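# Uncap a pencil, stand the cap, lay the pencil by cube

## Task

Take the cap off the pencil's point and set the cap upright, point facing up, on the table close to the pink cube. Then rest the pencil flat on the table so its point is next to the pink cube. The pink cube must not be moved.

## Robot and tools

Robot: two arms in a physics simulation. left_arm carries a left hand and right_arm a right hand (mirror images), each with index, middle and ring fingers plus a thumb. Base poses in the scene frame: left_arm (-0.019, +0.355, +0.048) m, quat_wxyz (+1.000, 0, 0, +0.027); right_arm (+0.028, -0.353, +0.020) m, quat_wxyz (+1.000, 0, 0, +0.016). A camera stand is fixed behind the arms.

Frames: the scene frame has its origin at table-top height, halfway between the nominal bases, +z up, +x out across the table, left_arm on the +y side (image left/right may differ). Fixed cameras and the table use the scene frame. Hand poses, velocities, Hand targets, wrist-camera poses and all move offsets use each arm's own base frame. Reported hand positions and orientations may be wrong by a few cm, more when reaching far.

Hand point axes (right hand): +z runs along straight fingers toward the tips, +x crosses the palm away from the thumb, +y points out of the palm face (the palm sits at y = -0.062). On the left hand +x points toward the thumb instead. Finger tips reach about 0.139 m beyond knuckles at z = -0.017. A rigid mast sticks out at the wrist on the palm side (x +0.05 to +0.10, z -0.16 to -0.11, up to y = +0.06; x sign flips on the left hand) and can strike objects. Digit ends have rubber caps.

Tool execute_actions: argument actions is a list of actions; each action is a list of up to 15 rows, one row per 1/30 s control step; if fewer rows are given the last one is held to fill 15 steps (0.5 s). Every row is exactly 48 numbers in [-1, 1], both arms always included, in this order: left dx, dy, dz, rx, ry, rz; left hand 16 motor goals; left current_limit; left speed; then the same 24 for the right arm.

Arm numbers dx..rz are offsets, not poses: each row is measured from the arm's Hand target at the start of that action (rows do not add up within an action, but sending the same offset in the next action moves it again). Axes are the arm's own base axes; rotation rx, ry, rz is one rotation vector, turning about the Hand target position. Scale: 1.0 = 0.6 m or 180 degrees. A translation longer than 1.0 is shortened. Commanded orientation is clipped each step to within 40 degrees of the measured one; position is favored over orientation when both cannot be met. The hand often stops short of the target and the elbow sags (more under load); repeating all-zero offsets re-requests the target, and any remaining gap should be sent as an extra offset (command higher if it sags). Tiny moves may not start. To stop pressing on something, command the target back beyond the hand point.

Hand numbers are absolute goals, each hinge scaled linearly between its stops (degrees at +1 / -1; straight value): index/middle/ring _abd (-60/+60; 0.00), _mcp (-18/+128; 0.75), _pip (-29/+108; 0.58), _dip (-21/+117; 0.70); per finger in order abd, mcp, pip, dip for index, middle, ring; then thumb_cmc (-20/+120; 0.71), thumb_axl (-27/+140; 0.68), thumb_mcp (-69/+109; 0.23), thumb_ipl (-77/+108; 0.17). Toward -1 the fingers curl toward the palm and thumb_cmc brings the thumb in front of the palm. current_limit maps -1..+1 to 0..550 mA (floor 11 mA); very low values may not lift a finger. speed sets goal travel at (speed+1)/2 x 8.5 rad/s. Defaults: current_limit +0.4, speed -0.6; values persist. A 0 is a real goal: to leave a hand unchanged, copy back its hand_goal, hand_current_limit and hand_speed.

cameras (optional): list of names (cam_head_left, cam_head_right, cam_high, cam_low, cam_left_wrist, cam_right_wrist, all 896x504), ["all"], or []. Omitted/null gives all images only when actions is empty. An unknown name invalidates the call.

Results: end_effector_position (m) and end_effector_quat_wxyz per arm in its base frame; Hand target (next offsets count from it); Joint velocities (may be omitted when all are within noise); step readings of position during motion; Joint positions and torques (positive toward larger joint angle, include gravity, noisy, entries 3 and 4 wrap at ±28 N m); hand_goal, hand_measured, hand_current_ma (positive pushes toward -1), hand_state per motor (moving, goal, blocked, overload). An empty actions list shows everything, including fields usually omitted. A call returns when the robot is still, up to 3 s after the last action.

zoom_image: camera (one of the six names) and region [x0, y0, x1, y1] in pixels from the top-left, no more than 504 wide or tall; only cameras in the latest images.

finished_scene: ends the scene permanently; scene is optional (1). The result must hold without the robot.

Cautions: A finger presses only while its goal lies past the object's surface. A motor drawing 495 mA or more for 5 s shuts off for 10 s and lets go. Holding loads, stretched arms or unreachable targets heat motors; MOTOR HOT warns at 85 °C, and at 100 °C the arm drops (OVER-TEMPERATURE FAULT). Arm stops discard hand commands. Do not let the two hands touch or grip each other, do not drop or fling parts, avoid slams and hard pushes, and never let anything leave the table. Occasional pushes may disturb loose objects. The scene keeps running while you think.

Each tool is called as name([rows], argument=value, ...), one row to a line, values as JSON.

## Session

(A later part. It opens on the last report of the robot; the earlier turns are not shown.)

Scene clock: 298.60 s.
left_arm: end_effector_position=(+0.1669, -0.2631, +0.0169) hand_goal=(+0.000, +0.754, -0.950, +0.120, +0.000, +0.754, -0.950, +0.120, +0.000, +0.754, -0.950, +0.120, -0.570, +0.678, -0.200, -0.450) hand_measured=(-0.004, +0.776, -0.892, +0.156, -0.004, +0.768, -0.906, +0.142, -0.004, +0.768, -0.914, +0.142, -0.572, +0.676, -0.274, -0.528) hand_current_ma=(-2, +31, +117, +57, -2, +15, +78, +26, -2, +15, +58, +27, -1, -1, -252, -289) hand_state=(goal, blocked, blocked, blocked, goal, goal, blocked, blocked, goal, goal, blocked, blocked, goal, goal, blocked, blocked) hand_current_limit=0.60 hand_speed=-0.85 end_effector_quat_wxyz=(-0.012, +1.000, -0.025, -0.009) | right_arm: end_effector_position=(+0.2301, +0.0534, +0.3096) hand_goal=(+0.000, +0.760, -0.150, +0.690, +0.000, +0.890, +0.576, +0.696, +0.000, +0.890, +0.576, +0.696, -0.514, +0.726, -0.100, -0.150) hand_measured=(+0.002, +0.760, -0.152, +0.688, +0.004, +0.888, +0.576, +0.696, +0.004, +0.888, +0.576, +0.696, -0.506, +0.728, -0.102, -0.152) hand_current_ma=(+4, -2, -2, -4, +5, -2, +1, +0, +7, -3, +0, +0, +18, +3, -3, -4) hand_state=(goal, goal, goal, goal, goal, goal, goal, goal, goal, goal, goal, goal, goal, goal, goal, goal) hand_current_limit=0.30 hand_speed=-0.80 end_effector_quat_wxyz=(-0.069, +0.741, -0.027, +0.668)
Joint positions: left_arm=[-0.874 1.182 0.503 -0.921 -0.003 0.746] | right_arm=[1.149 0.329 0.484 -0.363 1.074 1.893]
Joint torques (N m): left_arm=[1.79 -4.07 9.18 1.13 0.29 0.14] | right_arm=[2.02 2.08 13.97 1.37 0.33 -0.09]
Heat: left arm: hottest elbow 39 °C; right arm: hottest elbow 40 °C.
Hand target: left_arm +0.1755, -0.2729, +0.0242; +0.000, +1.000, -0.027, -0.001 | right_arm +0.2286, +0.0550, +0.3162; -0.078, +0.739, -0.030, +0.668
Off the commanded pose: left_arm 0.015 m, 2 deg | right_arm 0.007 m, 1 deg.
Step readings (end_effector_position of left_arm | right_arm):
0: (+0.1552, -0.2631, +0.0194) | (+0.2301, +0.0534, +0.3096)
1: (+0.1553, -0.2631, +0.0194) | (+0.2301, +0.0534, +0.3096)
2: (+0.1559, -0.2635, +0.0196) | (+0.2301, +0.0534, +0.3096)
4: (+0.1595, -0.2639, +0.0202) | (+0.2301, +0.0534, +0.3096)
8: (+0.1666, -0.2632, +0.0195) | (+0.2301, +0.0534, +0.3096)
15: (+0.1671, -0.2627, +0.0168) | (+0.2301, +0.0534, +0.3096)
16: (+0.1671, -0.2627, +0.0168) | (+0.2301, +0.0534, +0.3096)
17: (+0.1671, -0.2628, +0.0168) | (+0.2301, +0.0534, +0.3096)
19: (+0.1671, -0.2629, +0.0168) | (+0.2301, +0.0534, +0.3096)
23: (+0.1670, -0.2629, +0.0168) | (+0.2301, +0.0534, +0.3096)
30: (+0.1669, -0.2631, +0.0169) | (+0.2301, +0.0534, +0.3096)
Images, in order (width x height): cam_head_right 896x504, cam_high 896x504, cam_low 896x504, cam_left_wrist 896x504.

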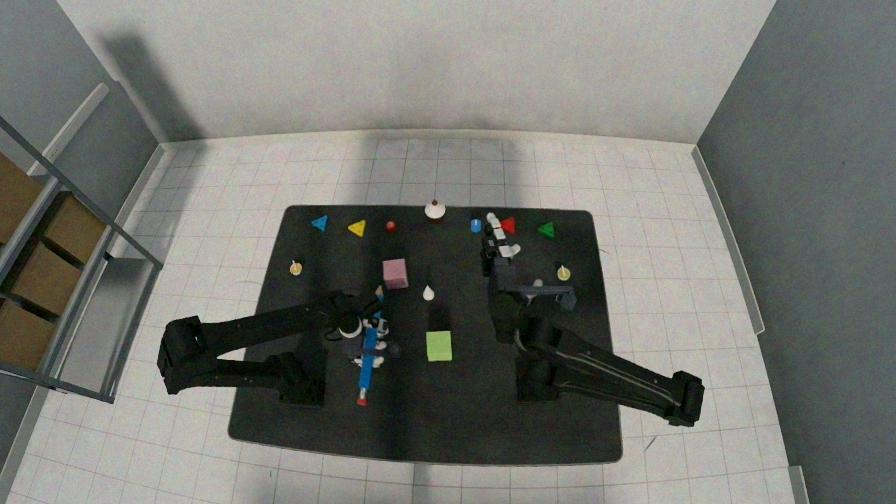

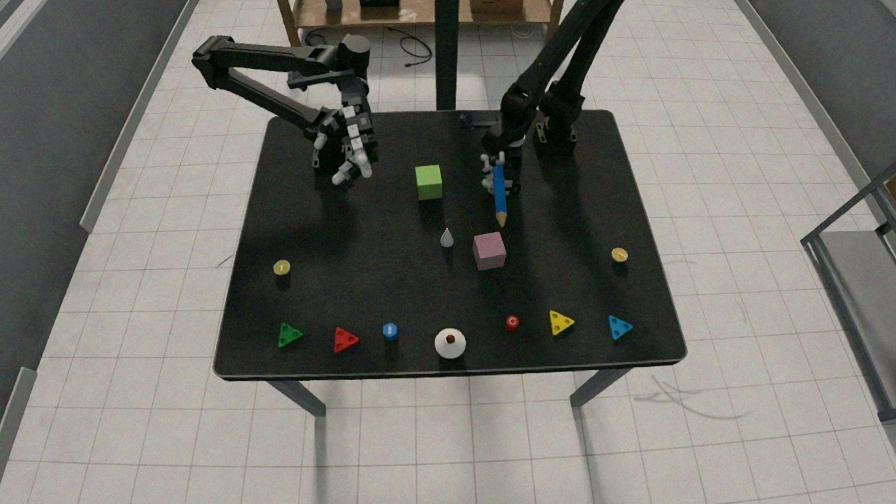

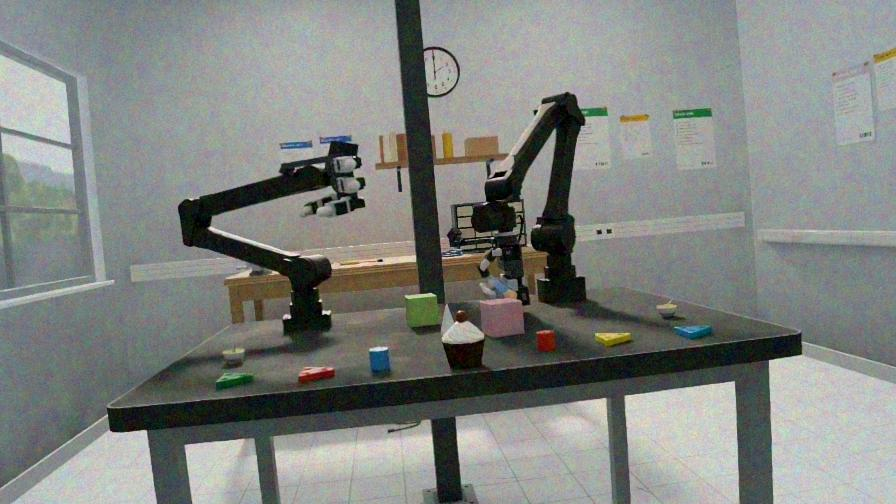

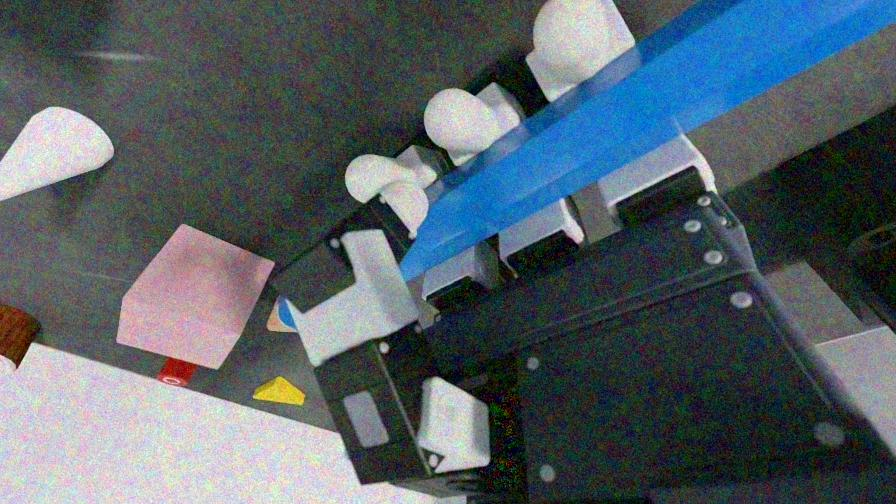

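execute_actions([
  [[0,0,-0.012,0,0,0,0,0.754,-0.93,0.14,0,0.754,-0.93,0.14,0,0.754,-0.93,0.14,-0.571,0.678,0.0,-0.2,0.5,-0.8,0,0,0,0,0,0,0,0.76,-0.15,0.69,0,0.89,0.576,0.696,0,0.89,0.576,0.696,-0.514,0.725,-0.1,-0.15,0.3,-0.8]],
  [[0,0,0,0,0,0,0,0.754,-0.93,0.14,0,0.754,-0.93,0.14,0,0.754,-0.93,0.14,-0.571,0.678,0.1,0.0,0.5,-0.8,0,0,0,0,0,0,0,0.76,-0.15,0.69,0,0.89,0.576,0.696,0,0.89,0.576,0.696,-0.514,0.725,-0.1,-0.15,0.3,-0.8]],
], cameras=["cam_low","cam_high","cam_left_wrist"])

zoom_image(camera="cam_high", region=[430, 120, 550, 240])

zoom_image(camera="cam_low", region=[450, 240, 550, 340])

Scene clock: 301.70 s.
left_arm: end_effector_position=(+0.1701, -0.2669, +0.0134) hand_goal=(+0.000, +0.754, -0.930, +0.140, +0.000, +0.754, -0.930, +0.140, +0.000, +0.754, -0.930, +0.140, -0.570, +0.678, +0.100, +0.000) hand_measured=(-0.004, +0.758, -0.872, +0.180, -0.002, +0.762, -0.906, +0.146, -0.002, +0.768, -0.908, +0.148, -0.572, +0.676, -0.274, -0.498) hand_current_ma=(-2, +3, +117, +69, -1, +7, +32, +4, -1, +14, +26, +5, -1, -1, -412, -412) hand_state=(goal, goal, blocked, blocked, goal, goal, blocked, goal, goal, goal, blocked, goal, goal, goal, blocked, blocked) hand_current_limit=0.50 hand_speed=-0.80 end_effector_quat_wxyz=(-0.009, +1.000, -0.025, -0.005) | right_arm: end_effector_position=(+0.2301, +0.0534, +0.3096) hand_goal=(+0.000, +0.760, -0.150, +0.690, +0.000, +0.890, +0.576, +0.696, +0.000, +0.890, +0.576, +0.696, -0.514, +0.726, -0.100, -0.150) hand_measured=(+0.002, +0.760, -0.152, +0.688, +0.004, +0.888, +0.576, +0.696, +0.004, +0.888, +0.576, +0.696, -0.506, +0.728, -0.102, -0.152) hand_current_ma=(+4, -2, -2, -4, +5, -2, +1, +0, +7, -3, +0, +0, +18, +3, -3, -4) hand_state=(goal, goal, goal, goal, goal, goal, goal, goal, goal, goal, goal, goal, goal, goal, goal, goal) hand_current_limit=0.30 hand_speed=-0.80 end_effector_quat_wxyz=(-0.069, +0.741, -0.027, +0.668)
Joint positions: left_arm=[-0.874 1.201 0.503 -0.893 -0.003 0.746] | right_arm=[1.149 0.329 0.484 -0.363 1.074 1.893]
Joint torques (N m): left_arm=[1.2 -2.49 7.99 1.11 0.37 0.17] | right_arm=[2.08 2.14 13.96 1.36 0.33 -0.09]
Heat: left arm: hottest elbow 39 °C; right arm: hottest elbow 41 °C.
Hand target: left_arm +0.1755, -0.2729, +0.0170; +0.000, +1.000, -0.027, -0.001 | right_arm +0.2286, +0.0550, +0.3162; -0.078, +0.739, -0.030, +0.668
Off the commanded pose: left_arm 0.009 m, 1 deg | right_arm 0.007 m, 1 deg.
Step readings (end_effector_position of left_arm | right_arm):
0: (+0.1669, -0.2631, +0.0169) | (+0.2301, +0.0534, +0.3096)
1: (+0.1669, -0.2631, +0.0169) | (+0.2301, +0.0534, +0.3096)
2: (+0.1672, -0.2635, +0.0168) | (+0.2301, +0.0534, +0.3096)
4: (+0.1683, -0.2648, +0.0163) | (+0.2301, +0.0534, +0.3096)
8: (+0.1695, -0.2663, +0.0141) | (+0.2301, +0.0534, +0.3096)
15: (+0.1700, -0.2668, +0.0134) | (+0.2301, +0.0534, +0.3096)
16: (+0.1700, -0.2668, +0.0134) | (+0.2301, +0.0534, +0.3096)
17: (+0.1701, -0.2669, +0.0134) | (+0.2301, +0.0534, +0.3096)
19: (+0.1701, -0.2669, +0.0134) | (+0.2301, +0.0534, +0.3096)
23: (+0.1701, -0.2669, +0.0134) | (+0.2301, +0.0534, +0.3096)
30: (+0.1701, -0.2669, +0.0134) | (+0.2301, +0.0534, +0.3096)
Images, in order (width x height): cam_high 896x504, cam_low 896x504, cam_left_wrist 896x504.

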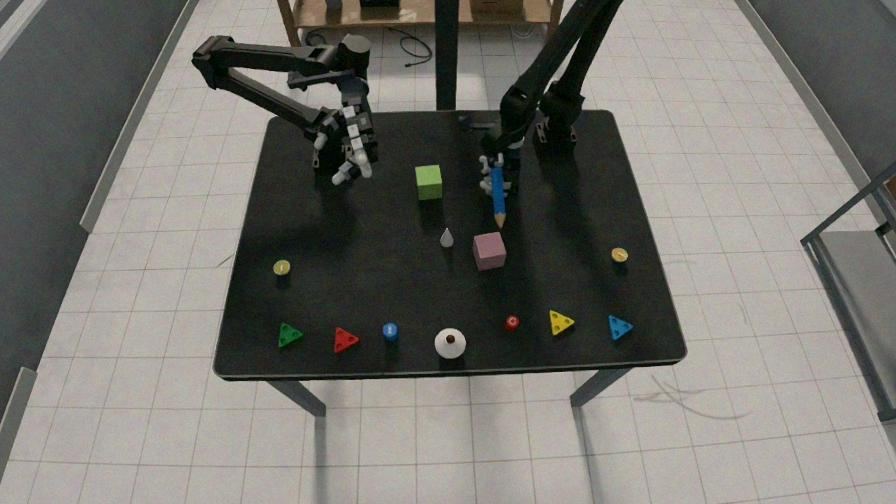

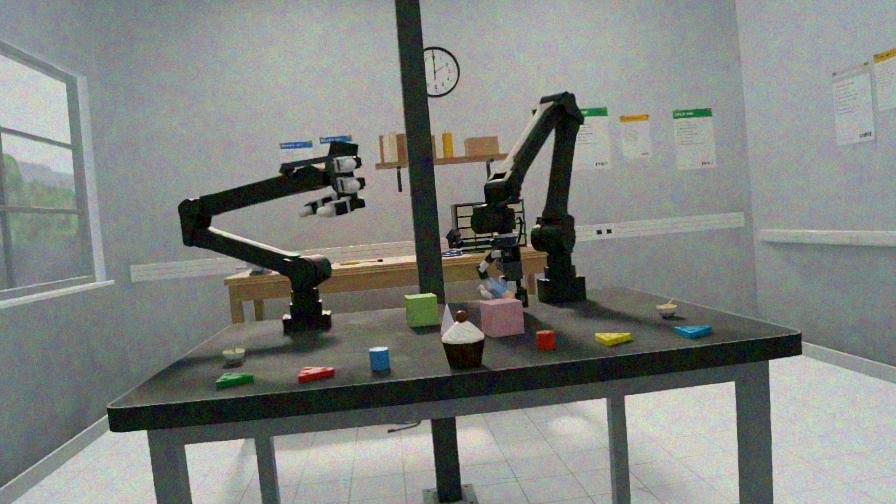

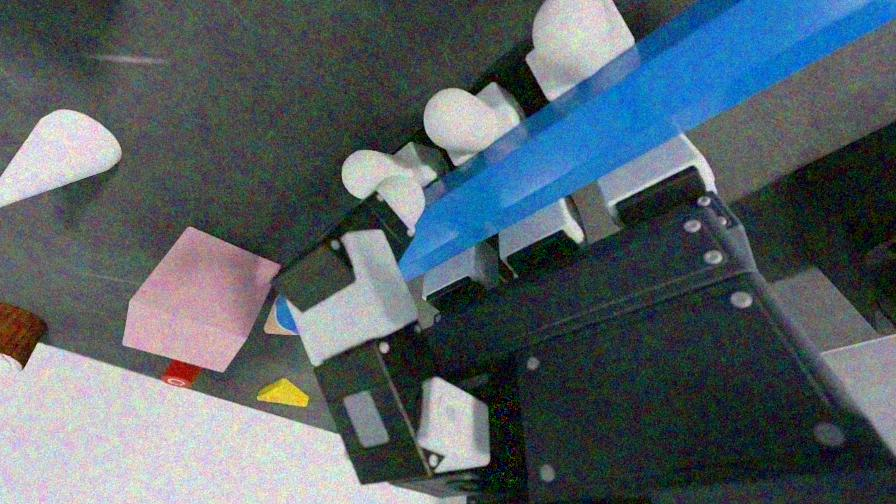

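Scaled by 4.200.

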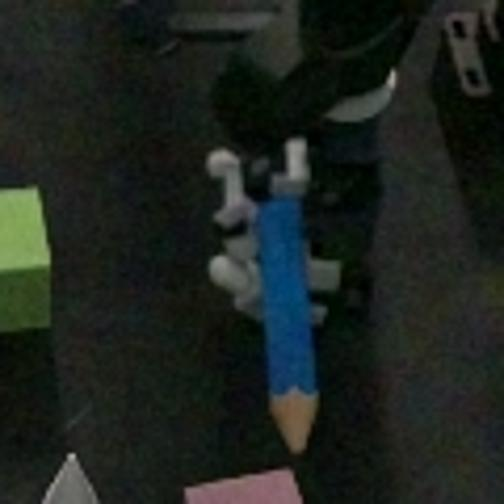

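Scaled by 5.040.

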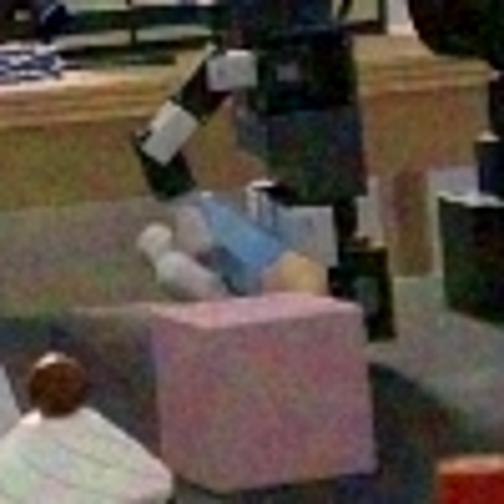

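execute_actions([
  [[0,0,0,0,0,0,0,0.754,-0.65,0.4,0,0.754,-0.75,0.35,0,0.754,-0.75,0.35,-0.571,0.678,-0.28,-0.50,0.3,-0.85,0,0,0,0,0,0,0,0.76,-0.15,0.69,0,0.89,0.576,0.696,0,0.89,0.576,0.696,-0.514,0.725,-0.1,-0.15,0.3,-0.8]],
  [[0,0,0,0,0,0,0,0.754,-0.65,0.45,0,0.754,-0.75,0.35,0,0.754,-0.75,0.35,-0.571,0.678,-0.15,-0.35,0.3,-0.85,0,0,0,0,0,0,0,0.76,-0.15,0.69,0,0.89,0.576,0.696,0,0.89,0.576,0.696,-0.514,0.725,-0.1,-0.15,0.3,-0.8]],
], cameras=["cam_low","cam_high","cam_left_wrist"])

zoom_image(camera="cam_high", region=[430, 120, 550, 240])

zoom_image(camera="cam_low", region=[450, 240, 550, 340])

Scene clock: 304.53 s.
left_arm: end_effector_position=(+0.1701, -0.2670, +0.0135) hand_goal=(+0.000, +0.754, -0.650, +0.450, +0.000, +0.754, -0.750, +0.350, +0.000, +0.754, -0.750, +0.350, -0.570, +0.678, -0.150, -0.350) hand_measured=(-0.002, +0.754, -0.652, +0.448, -0.002, +0.760, -0.746, +0.348, +0.000, +0.766, -0.742, +0.348, -0.572, +0.676, -0.158, -0.352) hand_current_ma=(-1, +0, -1, -1, -1, +5, +2, -1, +0, +12, +5, -1, -1, -1, -7, -2) hand_state=(goal, goal, goal, goal, goal, goal, goal, goal, goal, goal, goal, goal, goal, goal, goal, goal) hand_current_limit=0.30 hand_speed=-0.85 end_effector_quat_wxyz=(-0.008, +1.000, -0.025, -0.005) | right_arm: end_effector_position=(+0.2301, +0.0534, +0.3096) hand_goal=(+0.000, +0.760, -0.150, +0.690, +0.000, +0.890, +0.576, +0.696, +0.000, +0.890, +0.576, +0.696, -0.514, +0.726, -0.100, -0.150) hand_measured=(+0.002, +0.760, -0.152, +0.688, +0.004, +0.888, +0.576, +0.696, +0.004, +0.888, +0.576, +0.696, -0.506, +0.728, -0.102, -0.152) hand_current_ma=(+4, -2, -2, -4, +5, -2, +1, +0, +7, -3, +0, +0, +18, +3, -3, -4) hand_state=(goal, goal, goal, goal, goal, goal, goal, goal, goal, goal, goal, goal, goal, goal, goal, goal) hand_current_limit=0.30 hand_speed=-0.80 end_effector_quat_wxyz=(-0.069, +0.741, -0.027, +0.668)
Joint positions: left_arm=[-0.874 1.201 0.503 -0.892 -0.003 0.746] | right_arm=[1.149 0.329 0.484 -0.363 1.074 1.893]
Joint torques (N m): left_arm=[2.26 -2.73 8.25 1.36 0.34 0.14] | right_arm=[2.08 2.14 13.97 1.35 0.32 -0.09]
Heat: left arm: hottest elbow 39 °C; right arm: hottest elbow 41 °C.
Hand target: left_arm +0.1755, -0.2729, +0.0170; +0.000, +1.000, -0.027, -0.001 | right_arm +0.2286, +0.0550, +0.3162; -0.078, +0.739, -0.030, +0.668
Off the commanded pose: left_arm 0.009 m, 1 deg | right_arm 0.007 m, 1 deg.
Step readings (end_effector_position of left_arm | right_arm):
0: (+0.1701, -0.2669, +0.0134) | (+0.2301, +0.0534, +0.3096)
1: (+0.1701, -0.2669, +0.0134) | (+0.2301, +0.0534, +0.3096)
2: (+0.1701, -0.2669, +0.0134) | (+0.2301, +0.0534, +0.3096)
4: (+0.1701, -0.2669, +0.0134) | (+0.2301, +0.0534, +0.3096)
8: (+0.1701, -0.2670, +0.0135) | (+0.2301, +0.0534, +0.3096)
15: (+0.1701, -0.2670, +0.0135) | (+0.2301, +0.0534, +0.3096)
16: (+0.1701, -0.2670, +0.0135) | (+0.2301, +0.0534, +0.3096)
17: (+0.1701, -0.2670, +0.0135) | (+0.2301, +0.0534, +0.3096)
19: (+0.1701, -0.2670, +0.0135) | (+0.2301, +0.0534, +0.3096)
23: (+0.1701, -0.2670, +0.0135) | (+0.2301, +0.0534, +0.3096)
30: (+0.1701, -0.2670, +0.0135) | (+0.2301, +0.0534, +0.3096)
Images, in order (width x height): cam_high 896x504, cam_low 896x504, cam_left_wrist 896x504.

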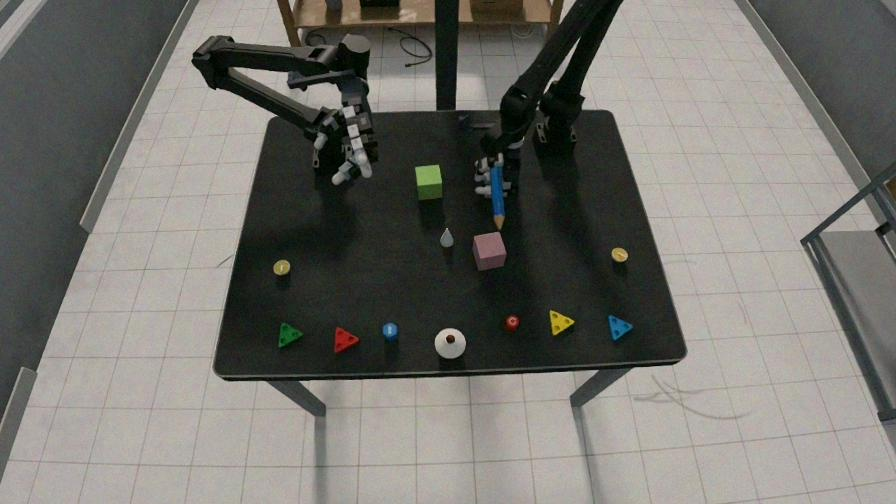

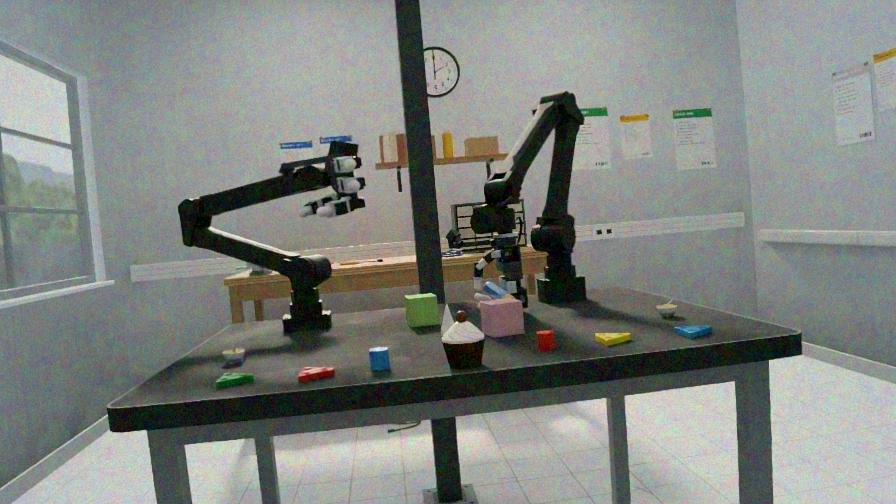

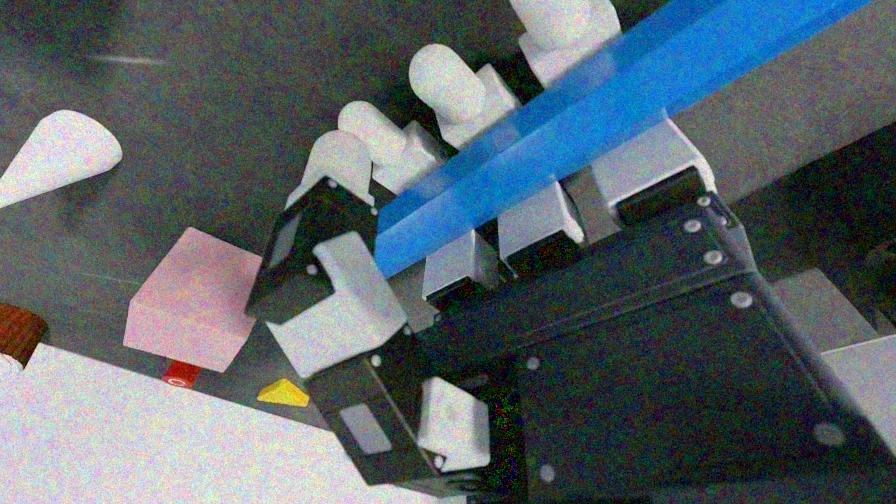

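Scaled by 4.200.

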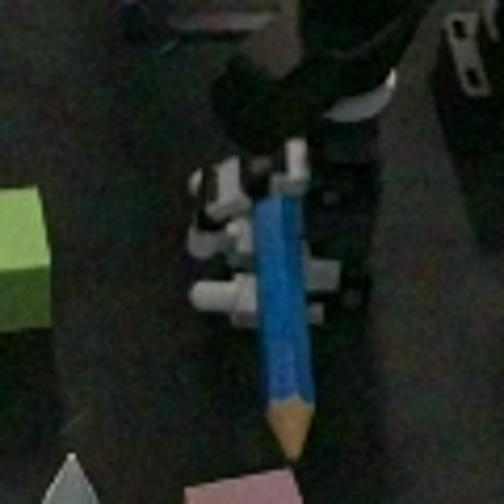

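Scaled by 5.040.

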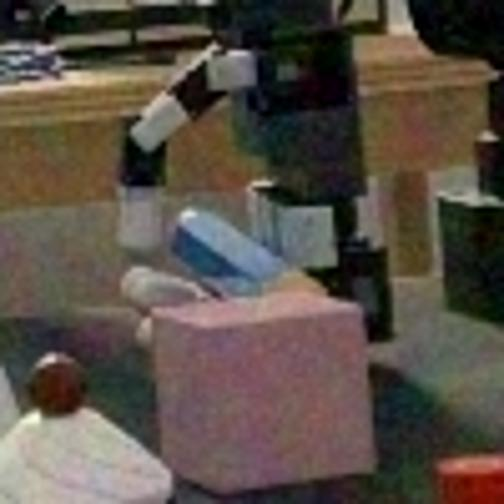

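execute_actions([
  [[0,0,0.027,0,0,0,0,0.754,-0.65,0.55,0,0.754,-0.67,0.55,0,0.754,-0.67,0.55,-0.571,0.678,0.1,-0.1,0.3,-0.85,0,0,0,0,0,0,0,0.76,-0.15,0.69,0,0.89,0.576,0.696,0,0.89,0.576,0.696,-0.514,0.725,-0.1,-0.15,0.3,-0.8]],
  [[0,0,0,0,0,0,0,0.754,-0.55,0.68,0,0.754,-0.55,0.68,0,0.754,-0.55,0.68,-0.571,0.678,0.2,0.1,0.3,-0.85,0,0,0,0,0,0,0,0.76,-0.15,0.69,0,0.89,0.576,0.696,0,0.89,0.576,0.696,-0.514,0.725,-0.1,-0.15,0.3,-0.8]],
], cameras=["cam_low","cam_high","cam_left_wrist"])

zoom_image(camera="cam_high", region=[430, 120, 550, 240])

zoom_image(camera="cam_low", region=[450, 240, 550, 340])

Scene clock: 307.00 s.
left_arm: end_effector_position=(+0.1646, -0.2614, +0.0170) hand_goal=(+0.000, +0.754, -0.550, +0.680, +0.000, +0.754, -0.550, +0.680, +0.000, +0.754, -0.550, +0.680, -0.570, +0.678, +0.200, +0.100) hand_measured=(+0.000, +0.748, -0.564, +0.678, +0.000, +0.756, -0.550, +0.680, +0.002, +0.766, -0.538, +0.684, -0.572, +0.676, +0.190, +0.096) hand_current_ma=(+0, -5, -14, -1, +0, +0, +0, +0, +1, +11, +10, +2, -1, -1, -12, -4) hand_state=(goal, goal, goal, goal, goal, goal, goal, goal, goal, goal, goal, goal, goal, goal, goal, goal) hand_current_limit=0.30 hand_speed=-0.85 end_effector_quat_wxyz=(-0.015, +0.999, -0.026, -0.013) | right_arm: end_effector_position=(+0.2301, +0.0534, +0.3096) hand_goal=(+0.000, +0.760, -0.150, +0.690, +0.000, +0.890, +0.576, +0.696, +0.000, +0.890, +0.576, +0.696, -0.514, +0.726, -0.100, -0.150) hand_measured=(+0.002, +0.760, -0.152, +0.688, +0.004, +0.888, +0.576, +0.696, +0.004, +0.888, +0.576, +0.696, -0.506, +0.728, -0.102, -0.152) hand_current_ma=(+4, -2, -2, -4, +5, -2, +1, +0, +7, -3, +0, +0, +18, +3, -3, -4) hand_state=(goal, goal, goal, goal, goal, goal, goal, goal, goal, goal, goal, goal, goal, goal, goal, goal) hand_current_limit=0.30 hand_speed=-0.80 end_effector_quat_wxyz=(-0.069, +0.741, -0.027, +0.668)
Joint positions: left_arm=[-0.874 1.179 0.503 -0.933 -0.001 0.749] | right_arm=[1.149 0.329 0.484 -0.363 1.074 1.893]
Joint torques (N m): left_arm=[2.2 -5.25 10.07 0.24 0.27 0.08] | right_arm=[2.14 2.14 13.96 1.36 0.33 -0.08]
Heat: left arm: hottest elbow 39 °C; right arm: hottest elbow 41 °C.
Hand target: left_arm +0.1755, -0.2729, +0.0332; +0.000, +1.000, -0.027, -0.001 | right_arm +0.2286, +0.0550, +0.3162; -0.078, +0.739, -0.030, +0.668
Off the commanded pose: left_arm 0.023 m, 2 deg | right_arm 0.007 m, 1 deg.
Step readings (end_effector_position of left_arm | right_arm):
0: (+0.1701, -0.2670, +0.0135) | (+0.2301, +0.0534, +0.3096)
1: (+0.1701, -0.2670, +0.0135) | (+0.2301, +0.0534, +0.3096)
2: (+0.1701, -0.2669, +0.0134) | (+0.2301, +0.0534, +0.3096)
4: (+0.1690, -0.2656, +0.0130) | (+0.2301, +0.0534, +0.3096)
8: (+0.1660, -0.2624, +0.0137) | (+0.2301, +0.0534, +0.3096)
15: (+0.1648, -0.2609, +0.0146) | (+0.2301, +0.0534, +0.3096)
16: (+0.1647, -0.2608, +0.0146) | (+0.2301, +0.0534, +0.3096)
17: (+0.1647, -0.2607, +0.0146) | (+0.2301, +0.0534, +0.3096)
19: (+0.1646, -0.2606, +0.0147) | (+0.2301, +0.0534, +0.3096)
23: (+0.1646, -0.2611, +0.0164) | (+0.2301, +0.0534, +0.3096)
30: (+0.1646, -0.2614, +0.0169) | (+0.2301, +0.0534, +0.3096)
Images, in order (width x height): cam_high 896x504, cam_low 896x504, cam_left_wrist 896x504.

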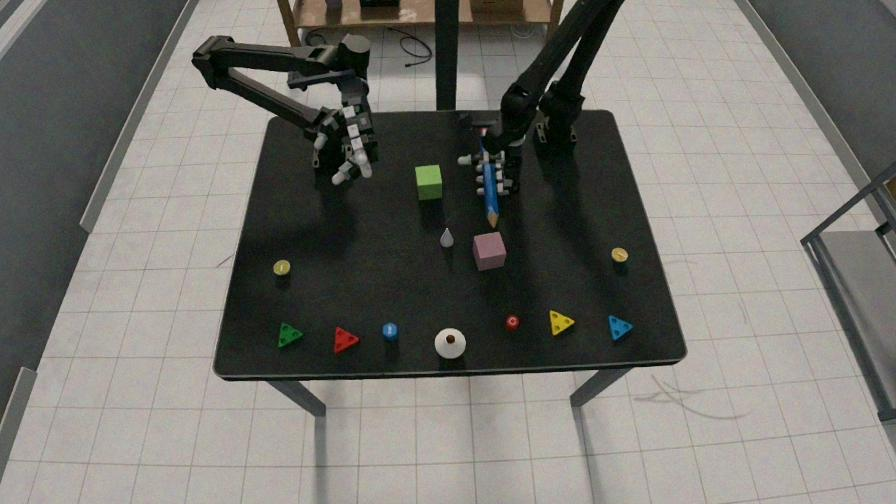

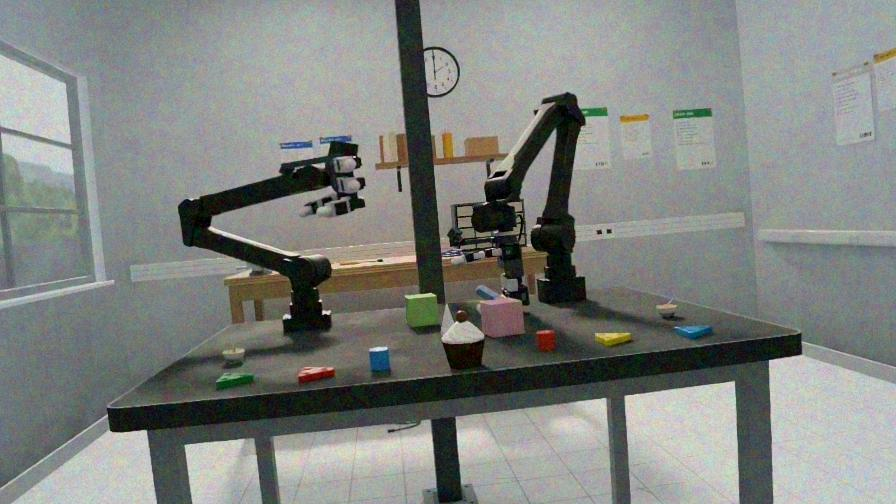

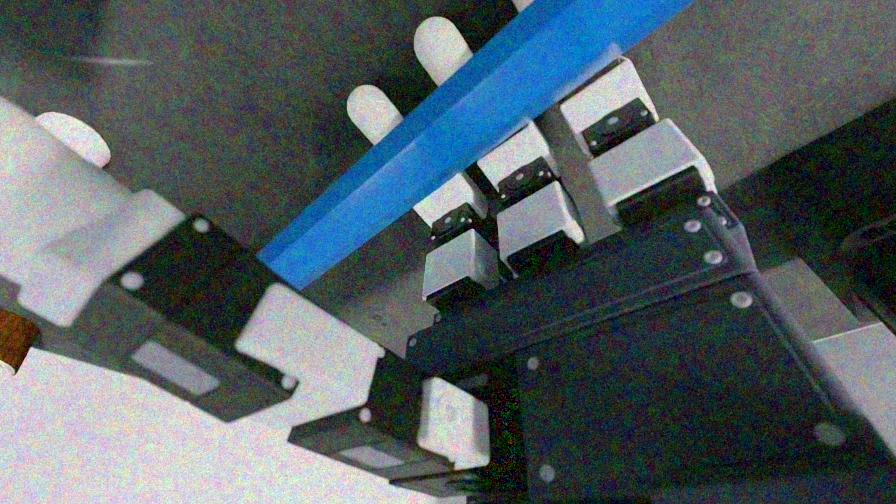

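Scaled by 4.200.

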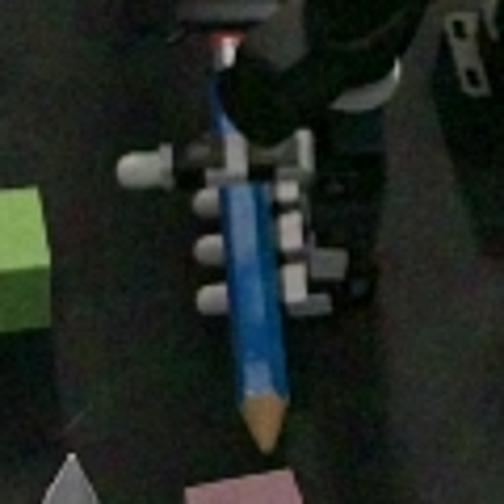

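Scaled by 5.040.

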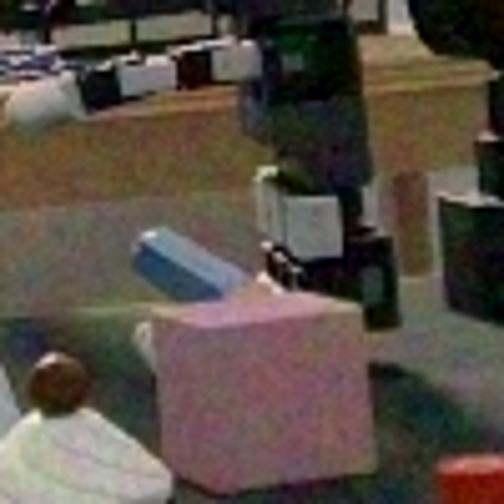

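execute_actions([
  [[0,0,0.03,0,0,0,0,0.754,-0.48,0.68,0,0.754,-0.48,0.68,0,0.754,-0.48,0.68,-0.571,0.678,0.2,0.1,0.3,-0.9,0,0,0,0,0,0,0,0.76,-0.15,0.69,0,0.89,0.576,0.696,0,0.89,0.576,0.696,-0.514,0.725,-0.1,-0.15,0.3,-0.8]],
  [[0,0,0,0,0,0,0,0.754,-0.40,0.68,0,0.754,-0.40,0.68,0,0.754,-0.40,0.68,-0.571,0.678,0.2,0.1,0.3,-0.9,0,0,0,0,0,0,0,0.76,-0.15,0.69,0,0.89,0.576,0.696,0,0.89,0.576,0.696,-0.514,0.725,-0.1,-0.15,0.3,-0.8]],
], cameras=["cam_low","cam_high","cam_left_wrist"])

zoom_image(camera="cam_high", region=[430, 120, 550, 240])

zoom_image(camera="cam_low", region=[450, 240, 550, 340])

Scene clock: 309.33 s.
left_arm: end_effector_position=(+0.1595, -0.2553, +0.0261) hand_goal=(+0.000, +0.754, -0.400, +0.680, +0.000, +0.754, -0.400, +0.680, +0.000, +0.754, -0.400, +0.680, -0.570, +0.678, +0.200, +0.100) hand_measured=(+0.000, +0.752, -0.400, +0.678, +0.000, +0.758, -0.396, +0.680, +0.002, +0.766, -0.386, +0.684, -0.572, +0.676, +0.190, +0.096) hand_current_ma=(+0, +0, +0, -1, +0, +3, +2, +0, +1, +11, +15, +2, -1, -1, -12, -4) hand_state=(goal, goal, goal, goal, goal, goal, goal, goal, goal, goal, goal, goal, goal, goal, goal, goal) hand_current_limit=0.30 hand_speed=-0.90 end_effector_quat_wxyz=(-0.024, +0.999, -0.026, -0.021) | right_arm: end_effector_position=(+0.2301, +0.0534, +0.3096) hand_goal=(+0.000, +0.760, -0.150, +0.690, +0.000, +0.890, +0.576, +0.696, +0.000, +0.890, +0.576, +0.696, -0.514, +0.726, -0.100, -0.150) hand_measured=(+0.002, +0.760, -0.152, +0.688, +0.004, +0.888, +0.576, +0.696, +0.004, +0.888, +0.576, +0.696, -0.506, +0.728, -0.102, -0.152) hand_current_ma=(+4, -2, -2, -4, +5, -2, +1, +0, +7, -3, +0, +0, +18, +3, -3, -4) hand_state=(goal, goal, goal, goal, goal, goal, goal, goal, goal, goal, goal, goal, goal, goal, goal, goal) hand_current_limit=0.30 hand_speed=-0.80 end_effector_quat_wxyz=(-0.069, +0.741, -0.027, +0.668)
Joint positions: left_arm=[-0.874 1.147 0.515 -1.002 -0.001 0.749] | right_arm=[1.149 0.329 0.484 -0.363 1.074 1.893]
Joint torques (N m): left_arm=[1.73 -5.54 11.58 0.17 0.31 0.11] | right_arm=[2.08 2.02 14.01 1.37 0.32 -0.09]
Heat: left arm: hottest elbow 38 °C; right arm: hottest elbow 41 °C.
Hand target: left_arm +0.1754, -0.2728, +0.0512; +0.000, +1.000, -0.027, -0.001 | right_arm +0.2286, +0.0550, +0.3162; -0.078, +0.739, -0.030, +0.668
Off the commanded pose: left_arm 0.035 m, 4 deg | right_arm 0.007 m, 1 deg.
Step readings (end_effector_position of left_arm | right_arm):
0: (+0.1646, -0.2614, +0.0170) | (+0.2301, +0.0534, +0.3096)
1: (+0.1645, -0.2613, +0.0171) | (+0.2301, +0.0534, +0.3096)
2: (+0.1642, -0.2609, +0.0175) | (+0.2301, +0.0534, +0.3096)
4: (+0.1625, -0.2589, +0.0190) | (+0.2301, +0.0534, +0.3096)
8: (+0.1596, -0.2554, +0.0225) | (+0.2301, +0.0534, +0.3096)
15: (+0.1597, -0.2556, +0.0260) | (+0.2301, +0.0534, +0.3096)
16: (+0.1598, -0.2557, +0.0263) | (+0.2301, +0.0534, +0.3096)
17: (+0.1598, -0.2557, +0.0263) | (+0.2301, +0.0534, +0.3096)
19: (+0.1597, -0.2555, +0.0262) | (+0.2301, +0.0534, +0.3096)
23: (+0.1595, -0.2554, +0.0262) | (+0.2301, +0.0534, +0.3096)
30: (+0.1595, -0.2553, +0.0261) | (+0.2301, +0.0534, +0.3096)
Images, in order (width x height): cam_high 896x504, cam_low 896x504, cam_left_wrist 896x504.

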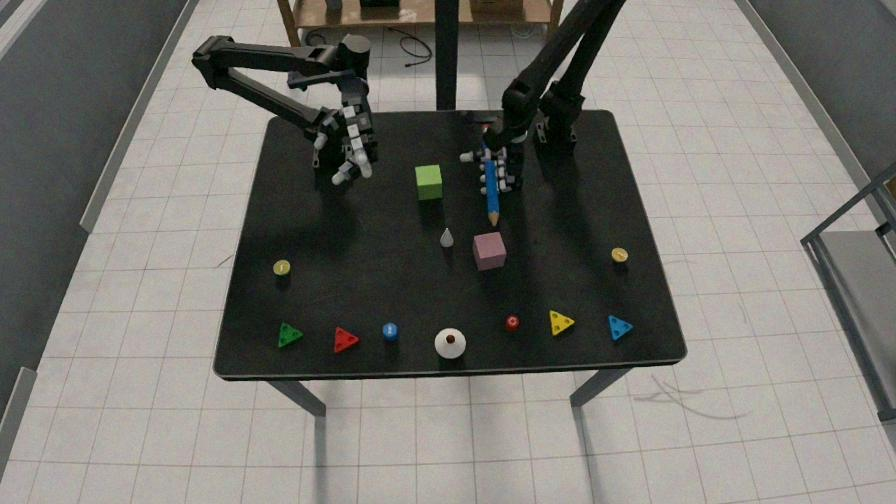

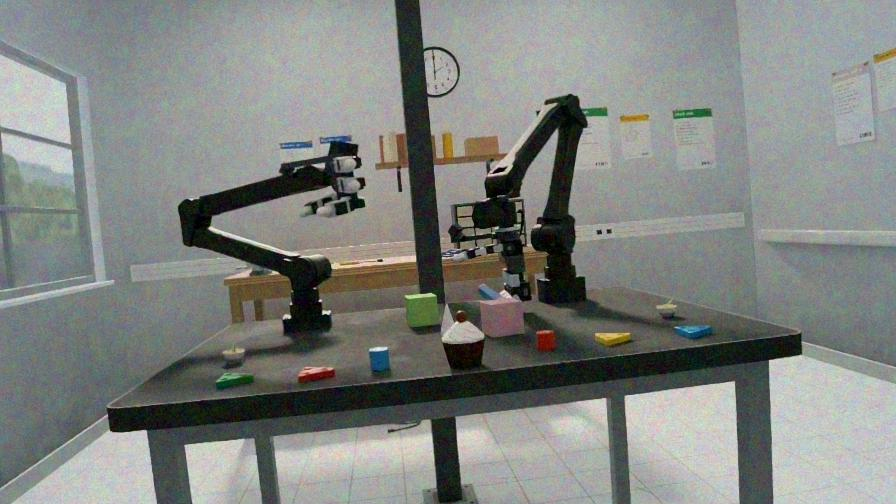

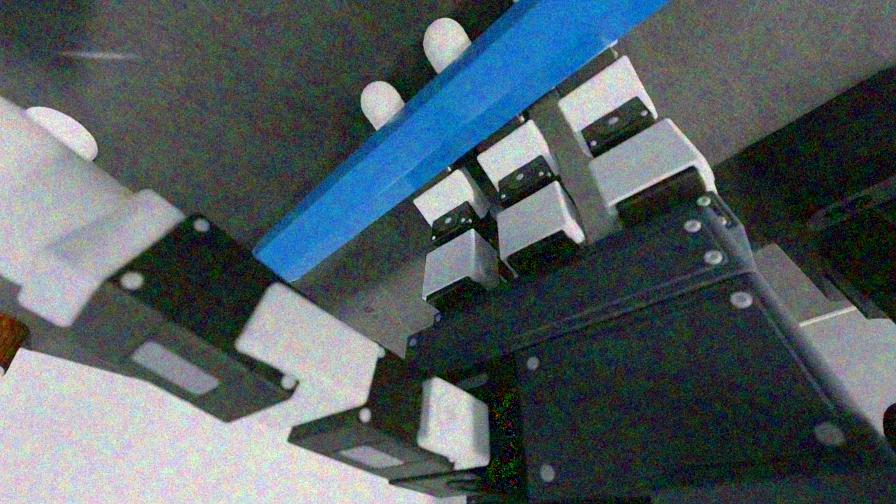

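Scaled by 4.200.

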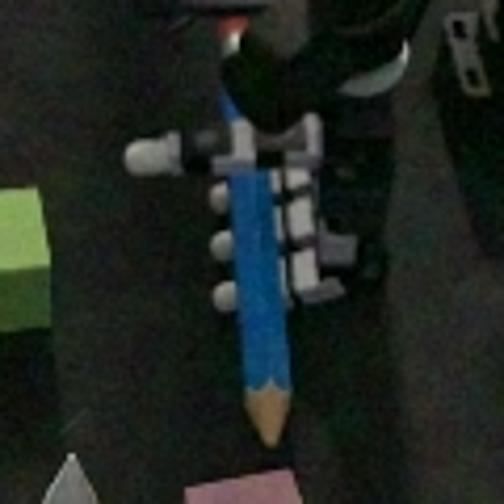

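Scaled by 5.040.

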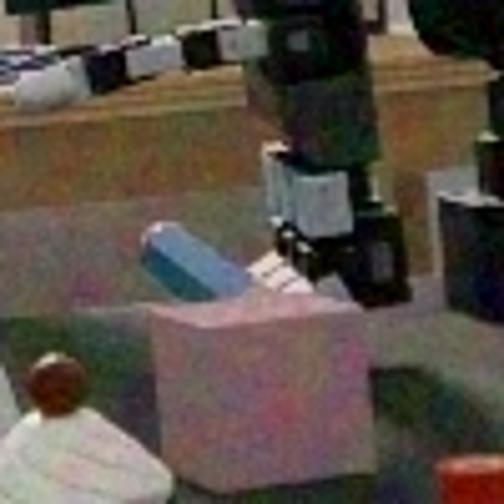

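execute_actions([
  [[0,0,0.02,0,0,0,0,0.754,-0.28,0.68,0,0.754,-0.28,0.68,0,0.754,-0.28,0.68,-0.571,0.678,0.2,0.1,0.3,-0.9,0,0,0,0,0,0,0,0.76,-0.15,0.69,0,0.89,0.576,0.696,0,0.89,0.576,0.696,-0.514,0.725,-0.1,-0.15,0.3,-0.8]],
  [[0,0,0.015,0,0,0,0,0.754,-0.18,0.68,0,0.754,-0.18,0.68,0,0.754,-0.18,0.68,-0.571,0.678,0.2,0.1,0.3,-0.9,0,0,0,0,0,0,0,0.76,-0.15,0.69,0,0.89,0.576,0.696,0,0.89,0.576,0.696,-0.514,0.725,-0.1,-0.15,0.3,-0.8]],
], cameras=["cam_low","cam_high","cam_left_wrist"])

zoom_image(camera="cam_high", region=[430, 120, 550, 240])

zoom_image(camera="cam_low", region=[450, 240, 550, 340])

Scene clock: 311.80 s.
left_arm: end_effector_position=(+0.1631, -0.2593, +0.0507) hand_goal=(+0.000, +0.754, -0.180, +0.680, +0.000, +0.754, -0.180, +0.680, +0.000, +0.754, -0.180, +0.680, -0.570, +0.678, +0.200, +0.100) hand_measured=(+0.000, +0.754, -0.182, +0.678, +0.000, +0.758, -0.182, +0.682, +0.002, +0.758, -0.182, +0.684, -0.572, +0.676, +0.190, +0.096) hand_current_ma=(+0, +0, +0, +0, +0, +2, +0, +1, +1, +2, +0, +2, -1, -1, -11, -4) hand_state=(goal, goal, goal, goal, goal, goal, goal, goal, goal, goal, goal, goal, goal, goal, goal, goal) hand_current_limit=0.30 hand_speed=-0.90 end_effector_quat_wxyz=(-0.019, +0.999, -0.026, -0.016) | right_arm: end_effector_position=(+0.2301, +0.0534, +0.3096) hand_goal=(+0.000, +0.760, -0.150, +0.690, +0.000, +0.890, +0.576, +0.696, +0.000, +0.890, +0.576, +0.696, -0.514, +0.726, -0.100, -0.150) hand_measured=(+0.002, +0.760, -0.152, +0.688, +0.004, +0.888, +0.576, +0.696, +0.004, +0.888, +0.576, +0.696, -0.506, +0.728, -0.102, -0.152) hand_current_ma=(+4, -2, -2, -4, +5, -2, +1, +0, +7, -3, +0, +0, +18, +3, -3, -4) hand_state=(goal, goal, goal, goal, goal, goal, goal, goal, goal, goal, goal, goal, goal, goal, goal, goal) hand_current_limit=0.30 hand_speed=-0.80 end_effector_quat_wxyz=(-0.069, +0.741, -0.027, +0.668)
Joint positions: left_arm=[-0.874 1.101 0.559 -1.078 -0.002 0.749] | right_arm=[1.149 0.329 0.484 -0.363 1.074 1.893]
Joint torques (N m): left_arm=[1.96 -4.54 11.74 0.09 0.22 0.12] | right_arm=[2.14 2.08 13.93 1.35 0.33 -0.09]
Heat: left arm: hottest elbow 39 °C; right arm: hottest elbow 41 °C.
Hand target: left_arm +0.1755, -0.2729, +0.0723; +0.000, +1.000, -0.027, -0.001 | right_arm +0.2286, +0.0550, +0.3162; -0.078, +0.739, -0.030, +0.668
Off the commanded pose: left_arm 0.028 m, 3 deg | right_arm 0.007 m, 1 deg.
Step readings (end_effector_position of left_arm | right_arm):
0: (+0.1595, -0.2553, +0.0261) | (+0.2301, +0.0534, +0.3096)
1: (+0.1595, -0.2554, +0.0263) | (+0.2301, +0.0534, +0.3096)
2: (+0.1593, -0.2551, +0.0267) | (+0.2301, +0.0534, +0.3096)
4: (+0.1587, -0.2544, +0.0284) | (+0.2301, +0.0534, +0.3096)
8: (+0.1594, -0.2551, +0.0345) | (+0.2301, +0.0534, +0.3096)
15: (+0.1624, -0.2585, +0.0413) | (+0.2301, +0.0534, +0.3096)
16: (+0.1630, -0.2592, +0.0422) | (+0.2301, +0.0534, +0.3096)
17: (+0.1632, -0.2594, +0.0431) | (+0.2301, +0.0534, +0.3096)
19: (+0.1629, -0.2591, +0.0448) | (+0.2301, +0.0534, +0.3096)
23: (+0.1633, -0.2595, +0.0492) | (+0.2301, +0.0534, +0.3096)
30: (+0.1632, -0.2595, +0.0507) | (+0.2301, +0.0534, +0.3096)
Images, in order (width x height): cam_high 896x504, cam_low 896x504, cam_left_wrist 896x504.

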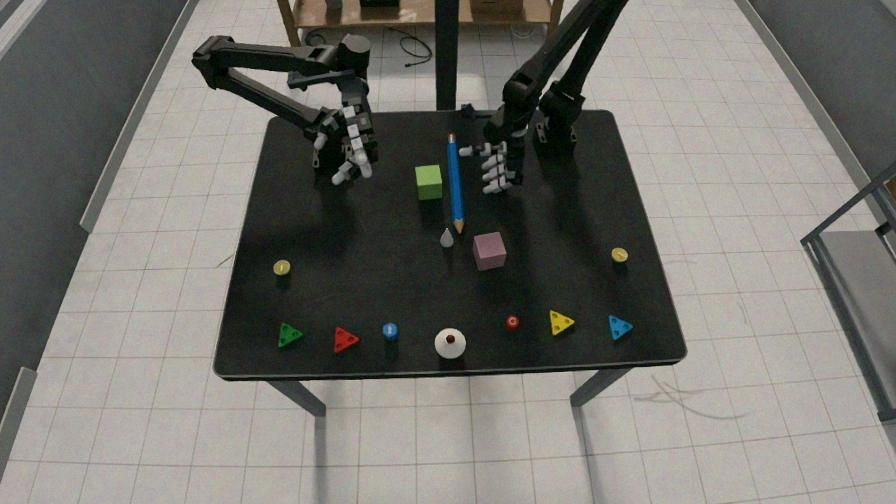

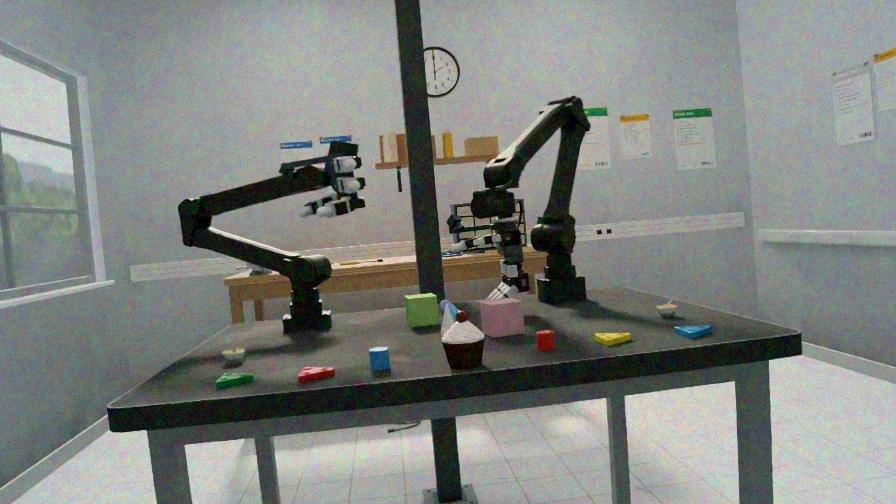

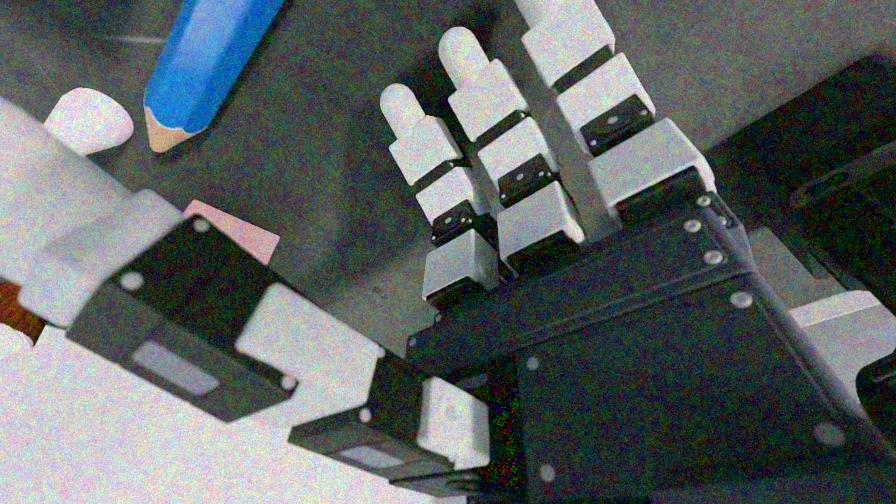

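Scaled by 4.200.

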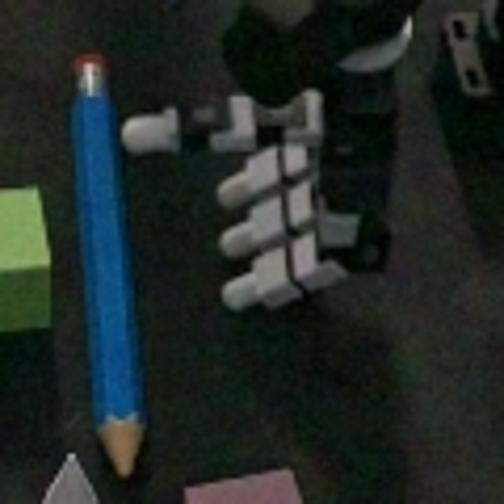

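Scaled by 5.040.

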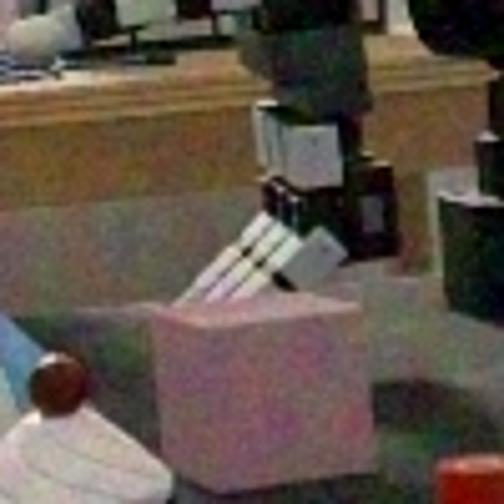

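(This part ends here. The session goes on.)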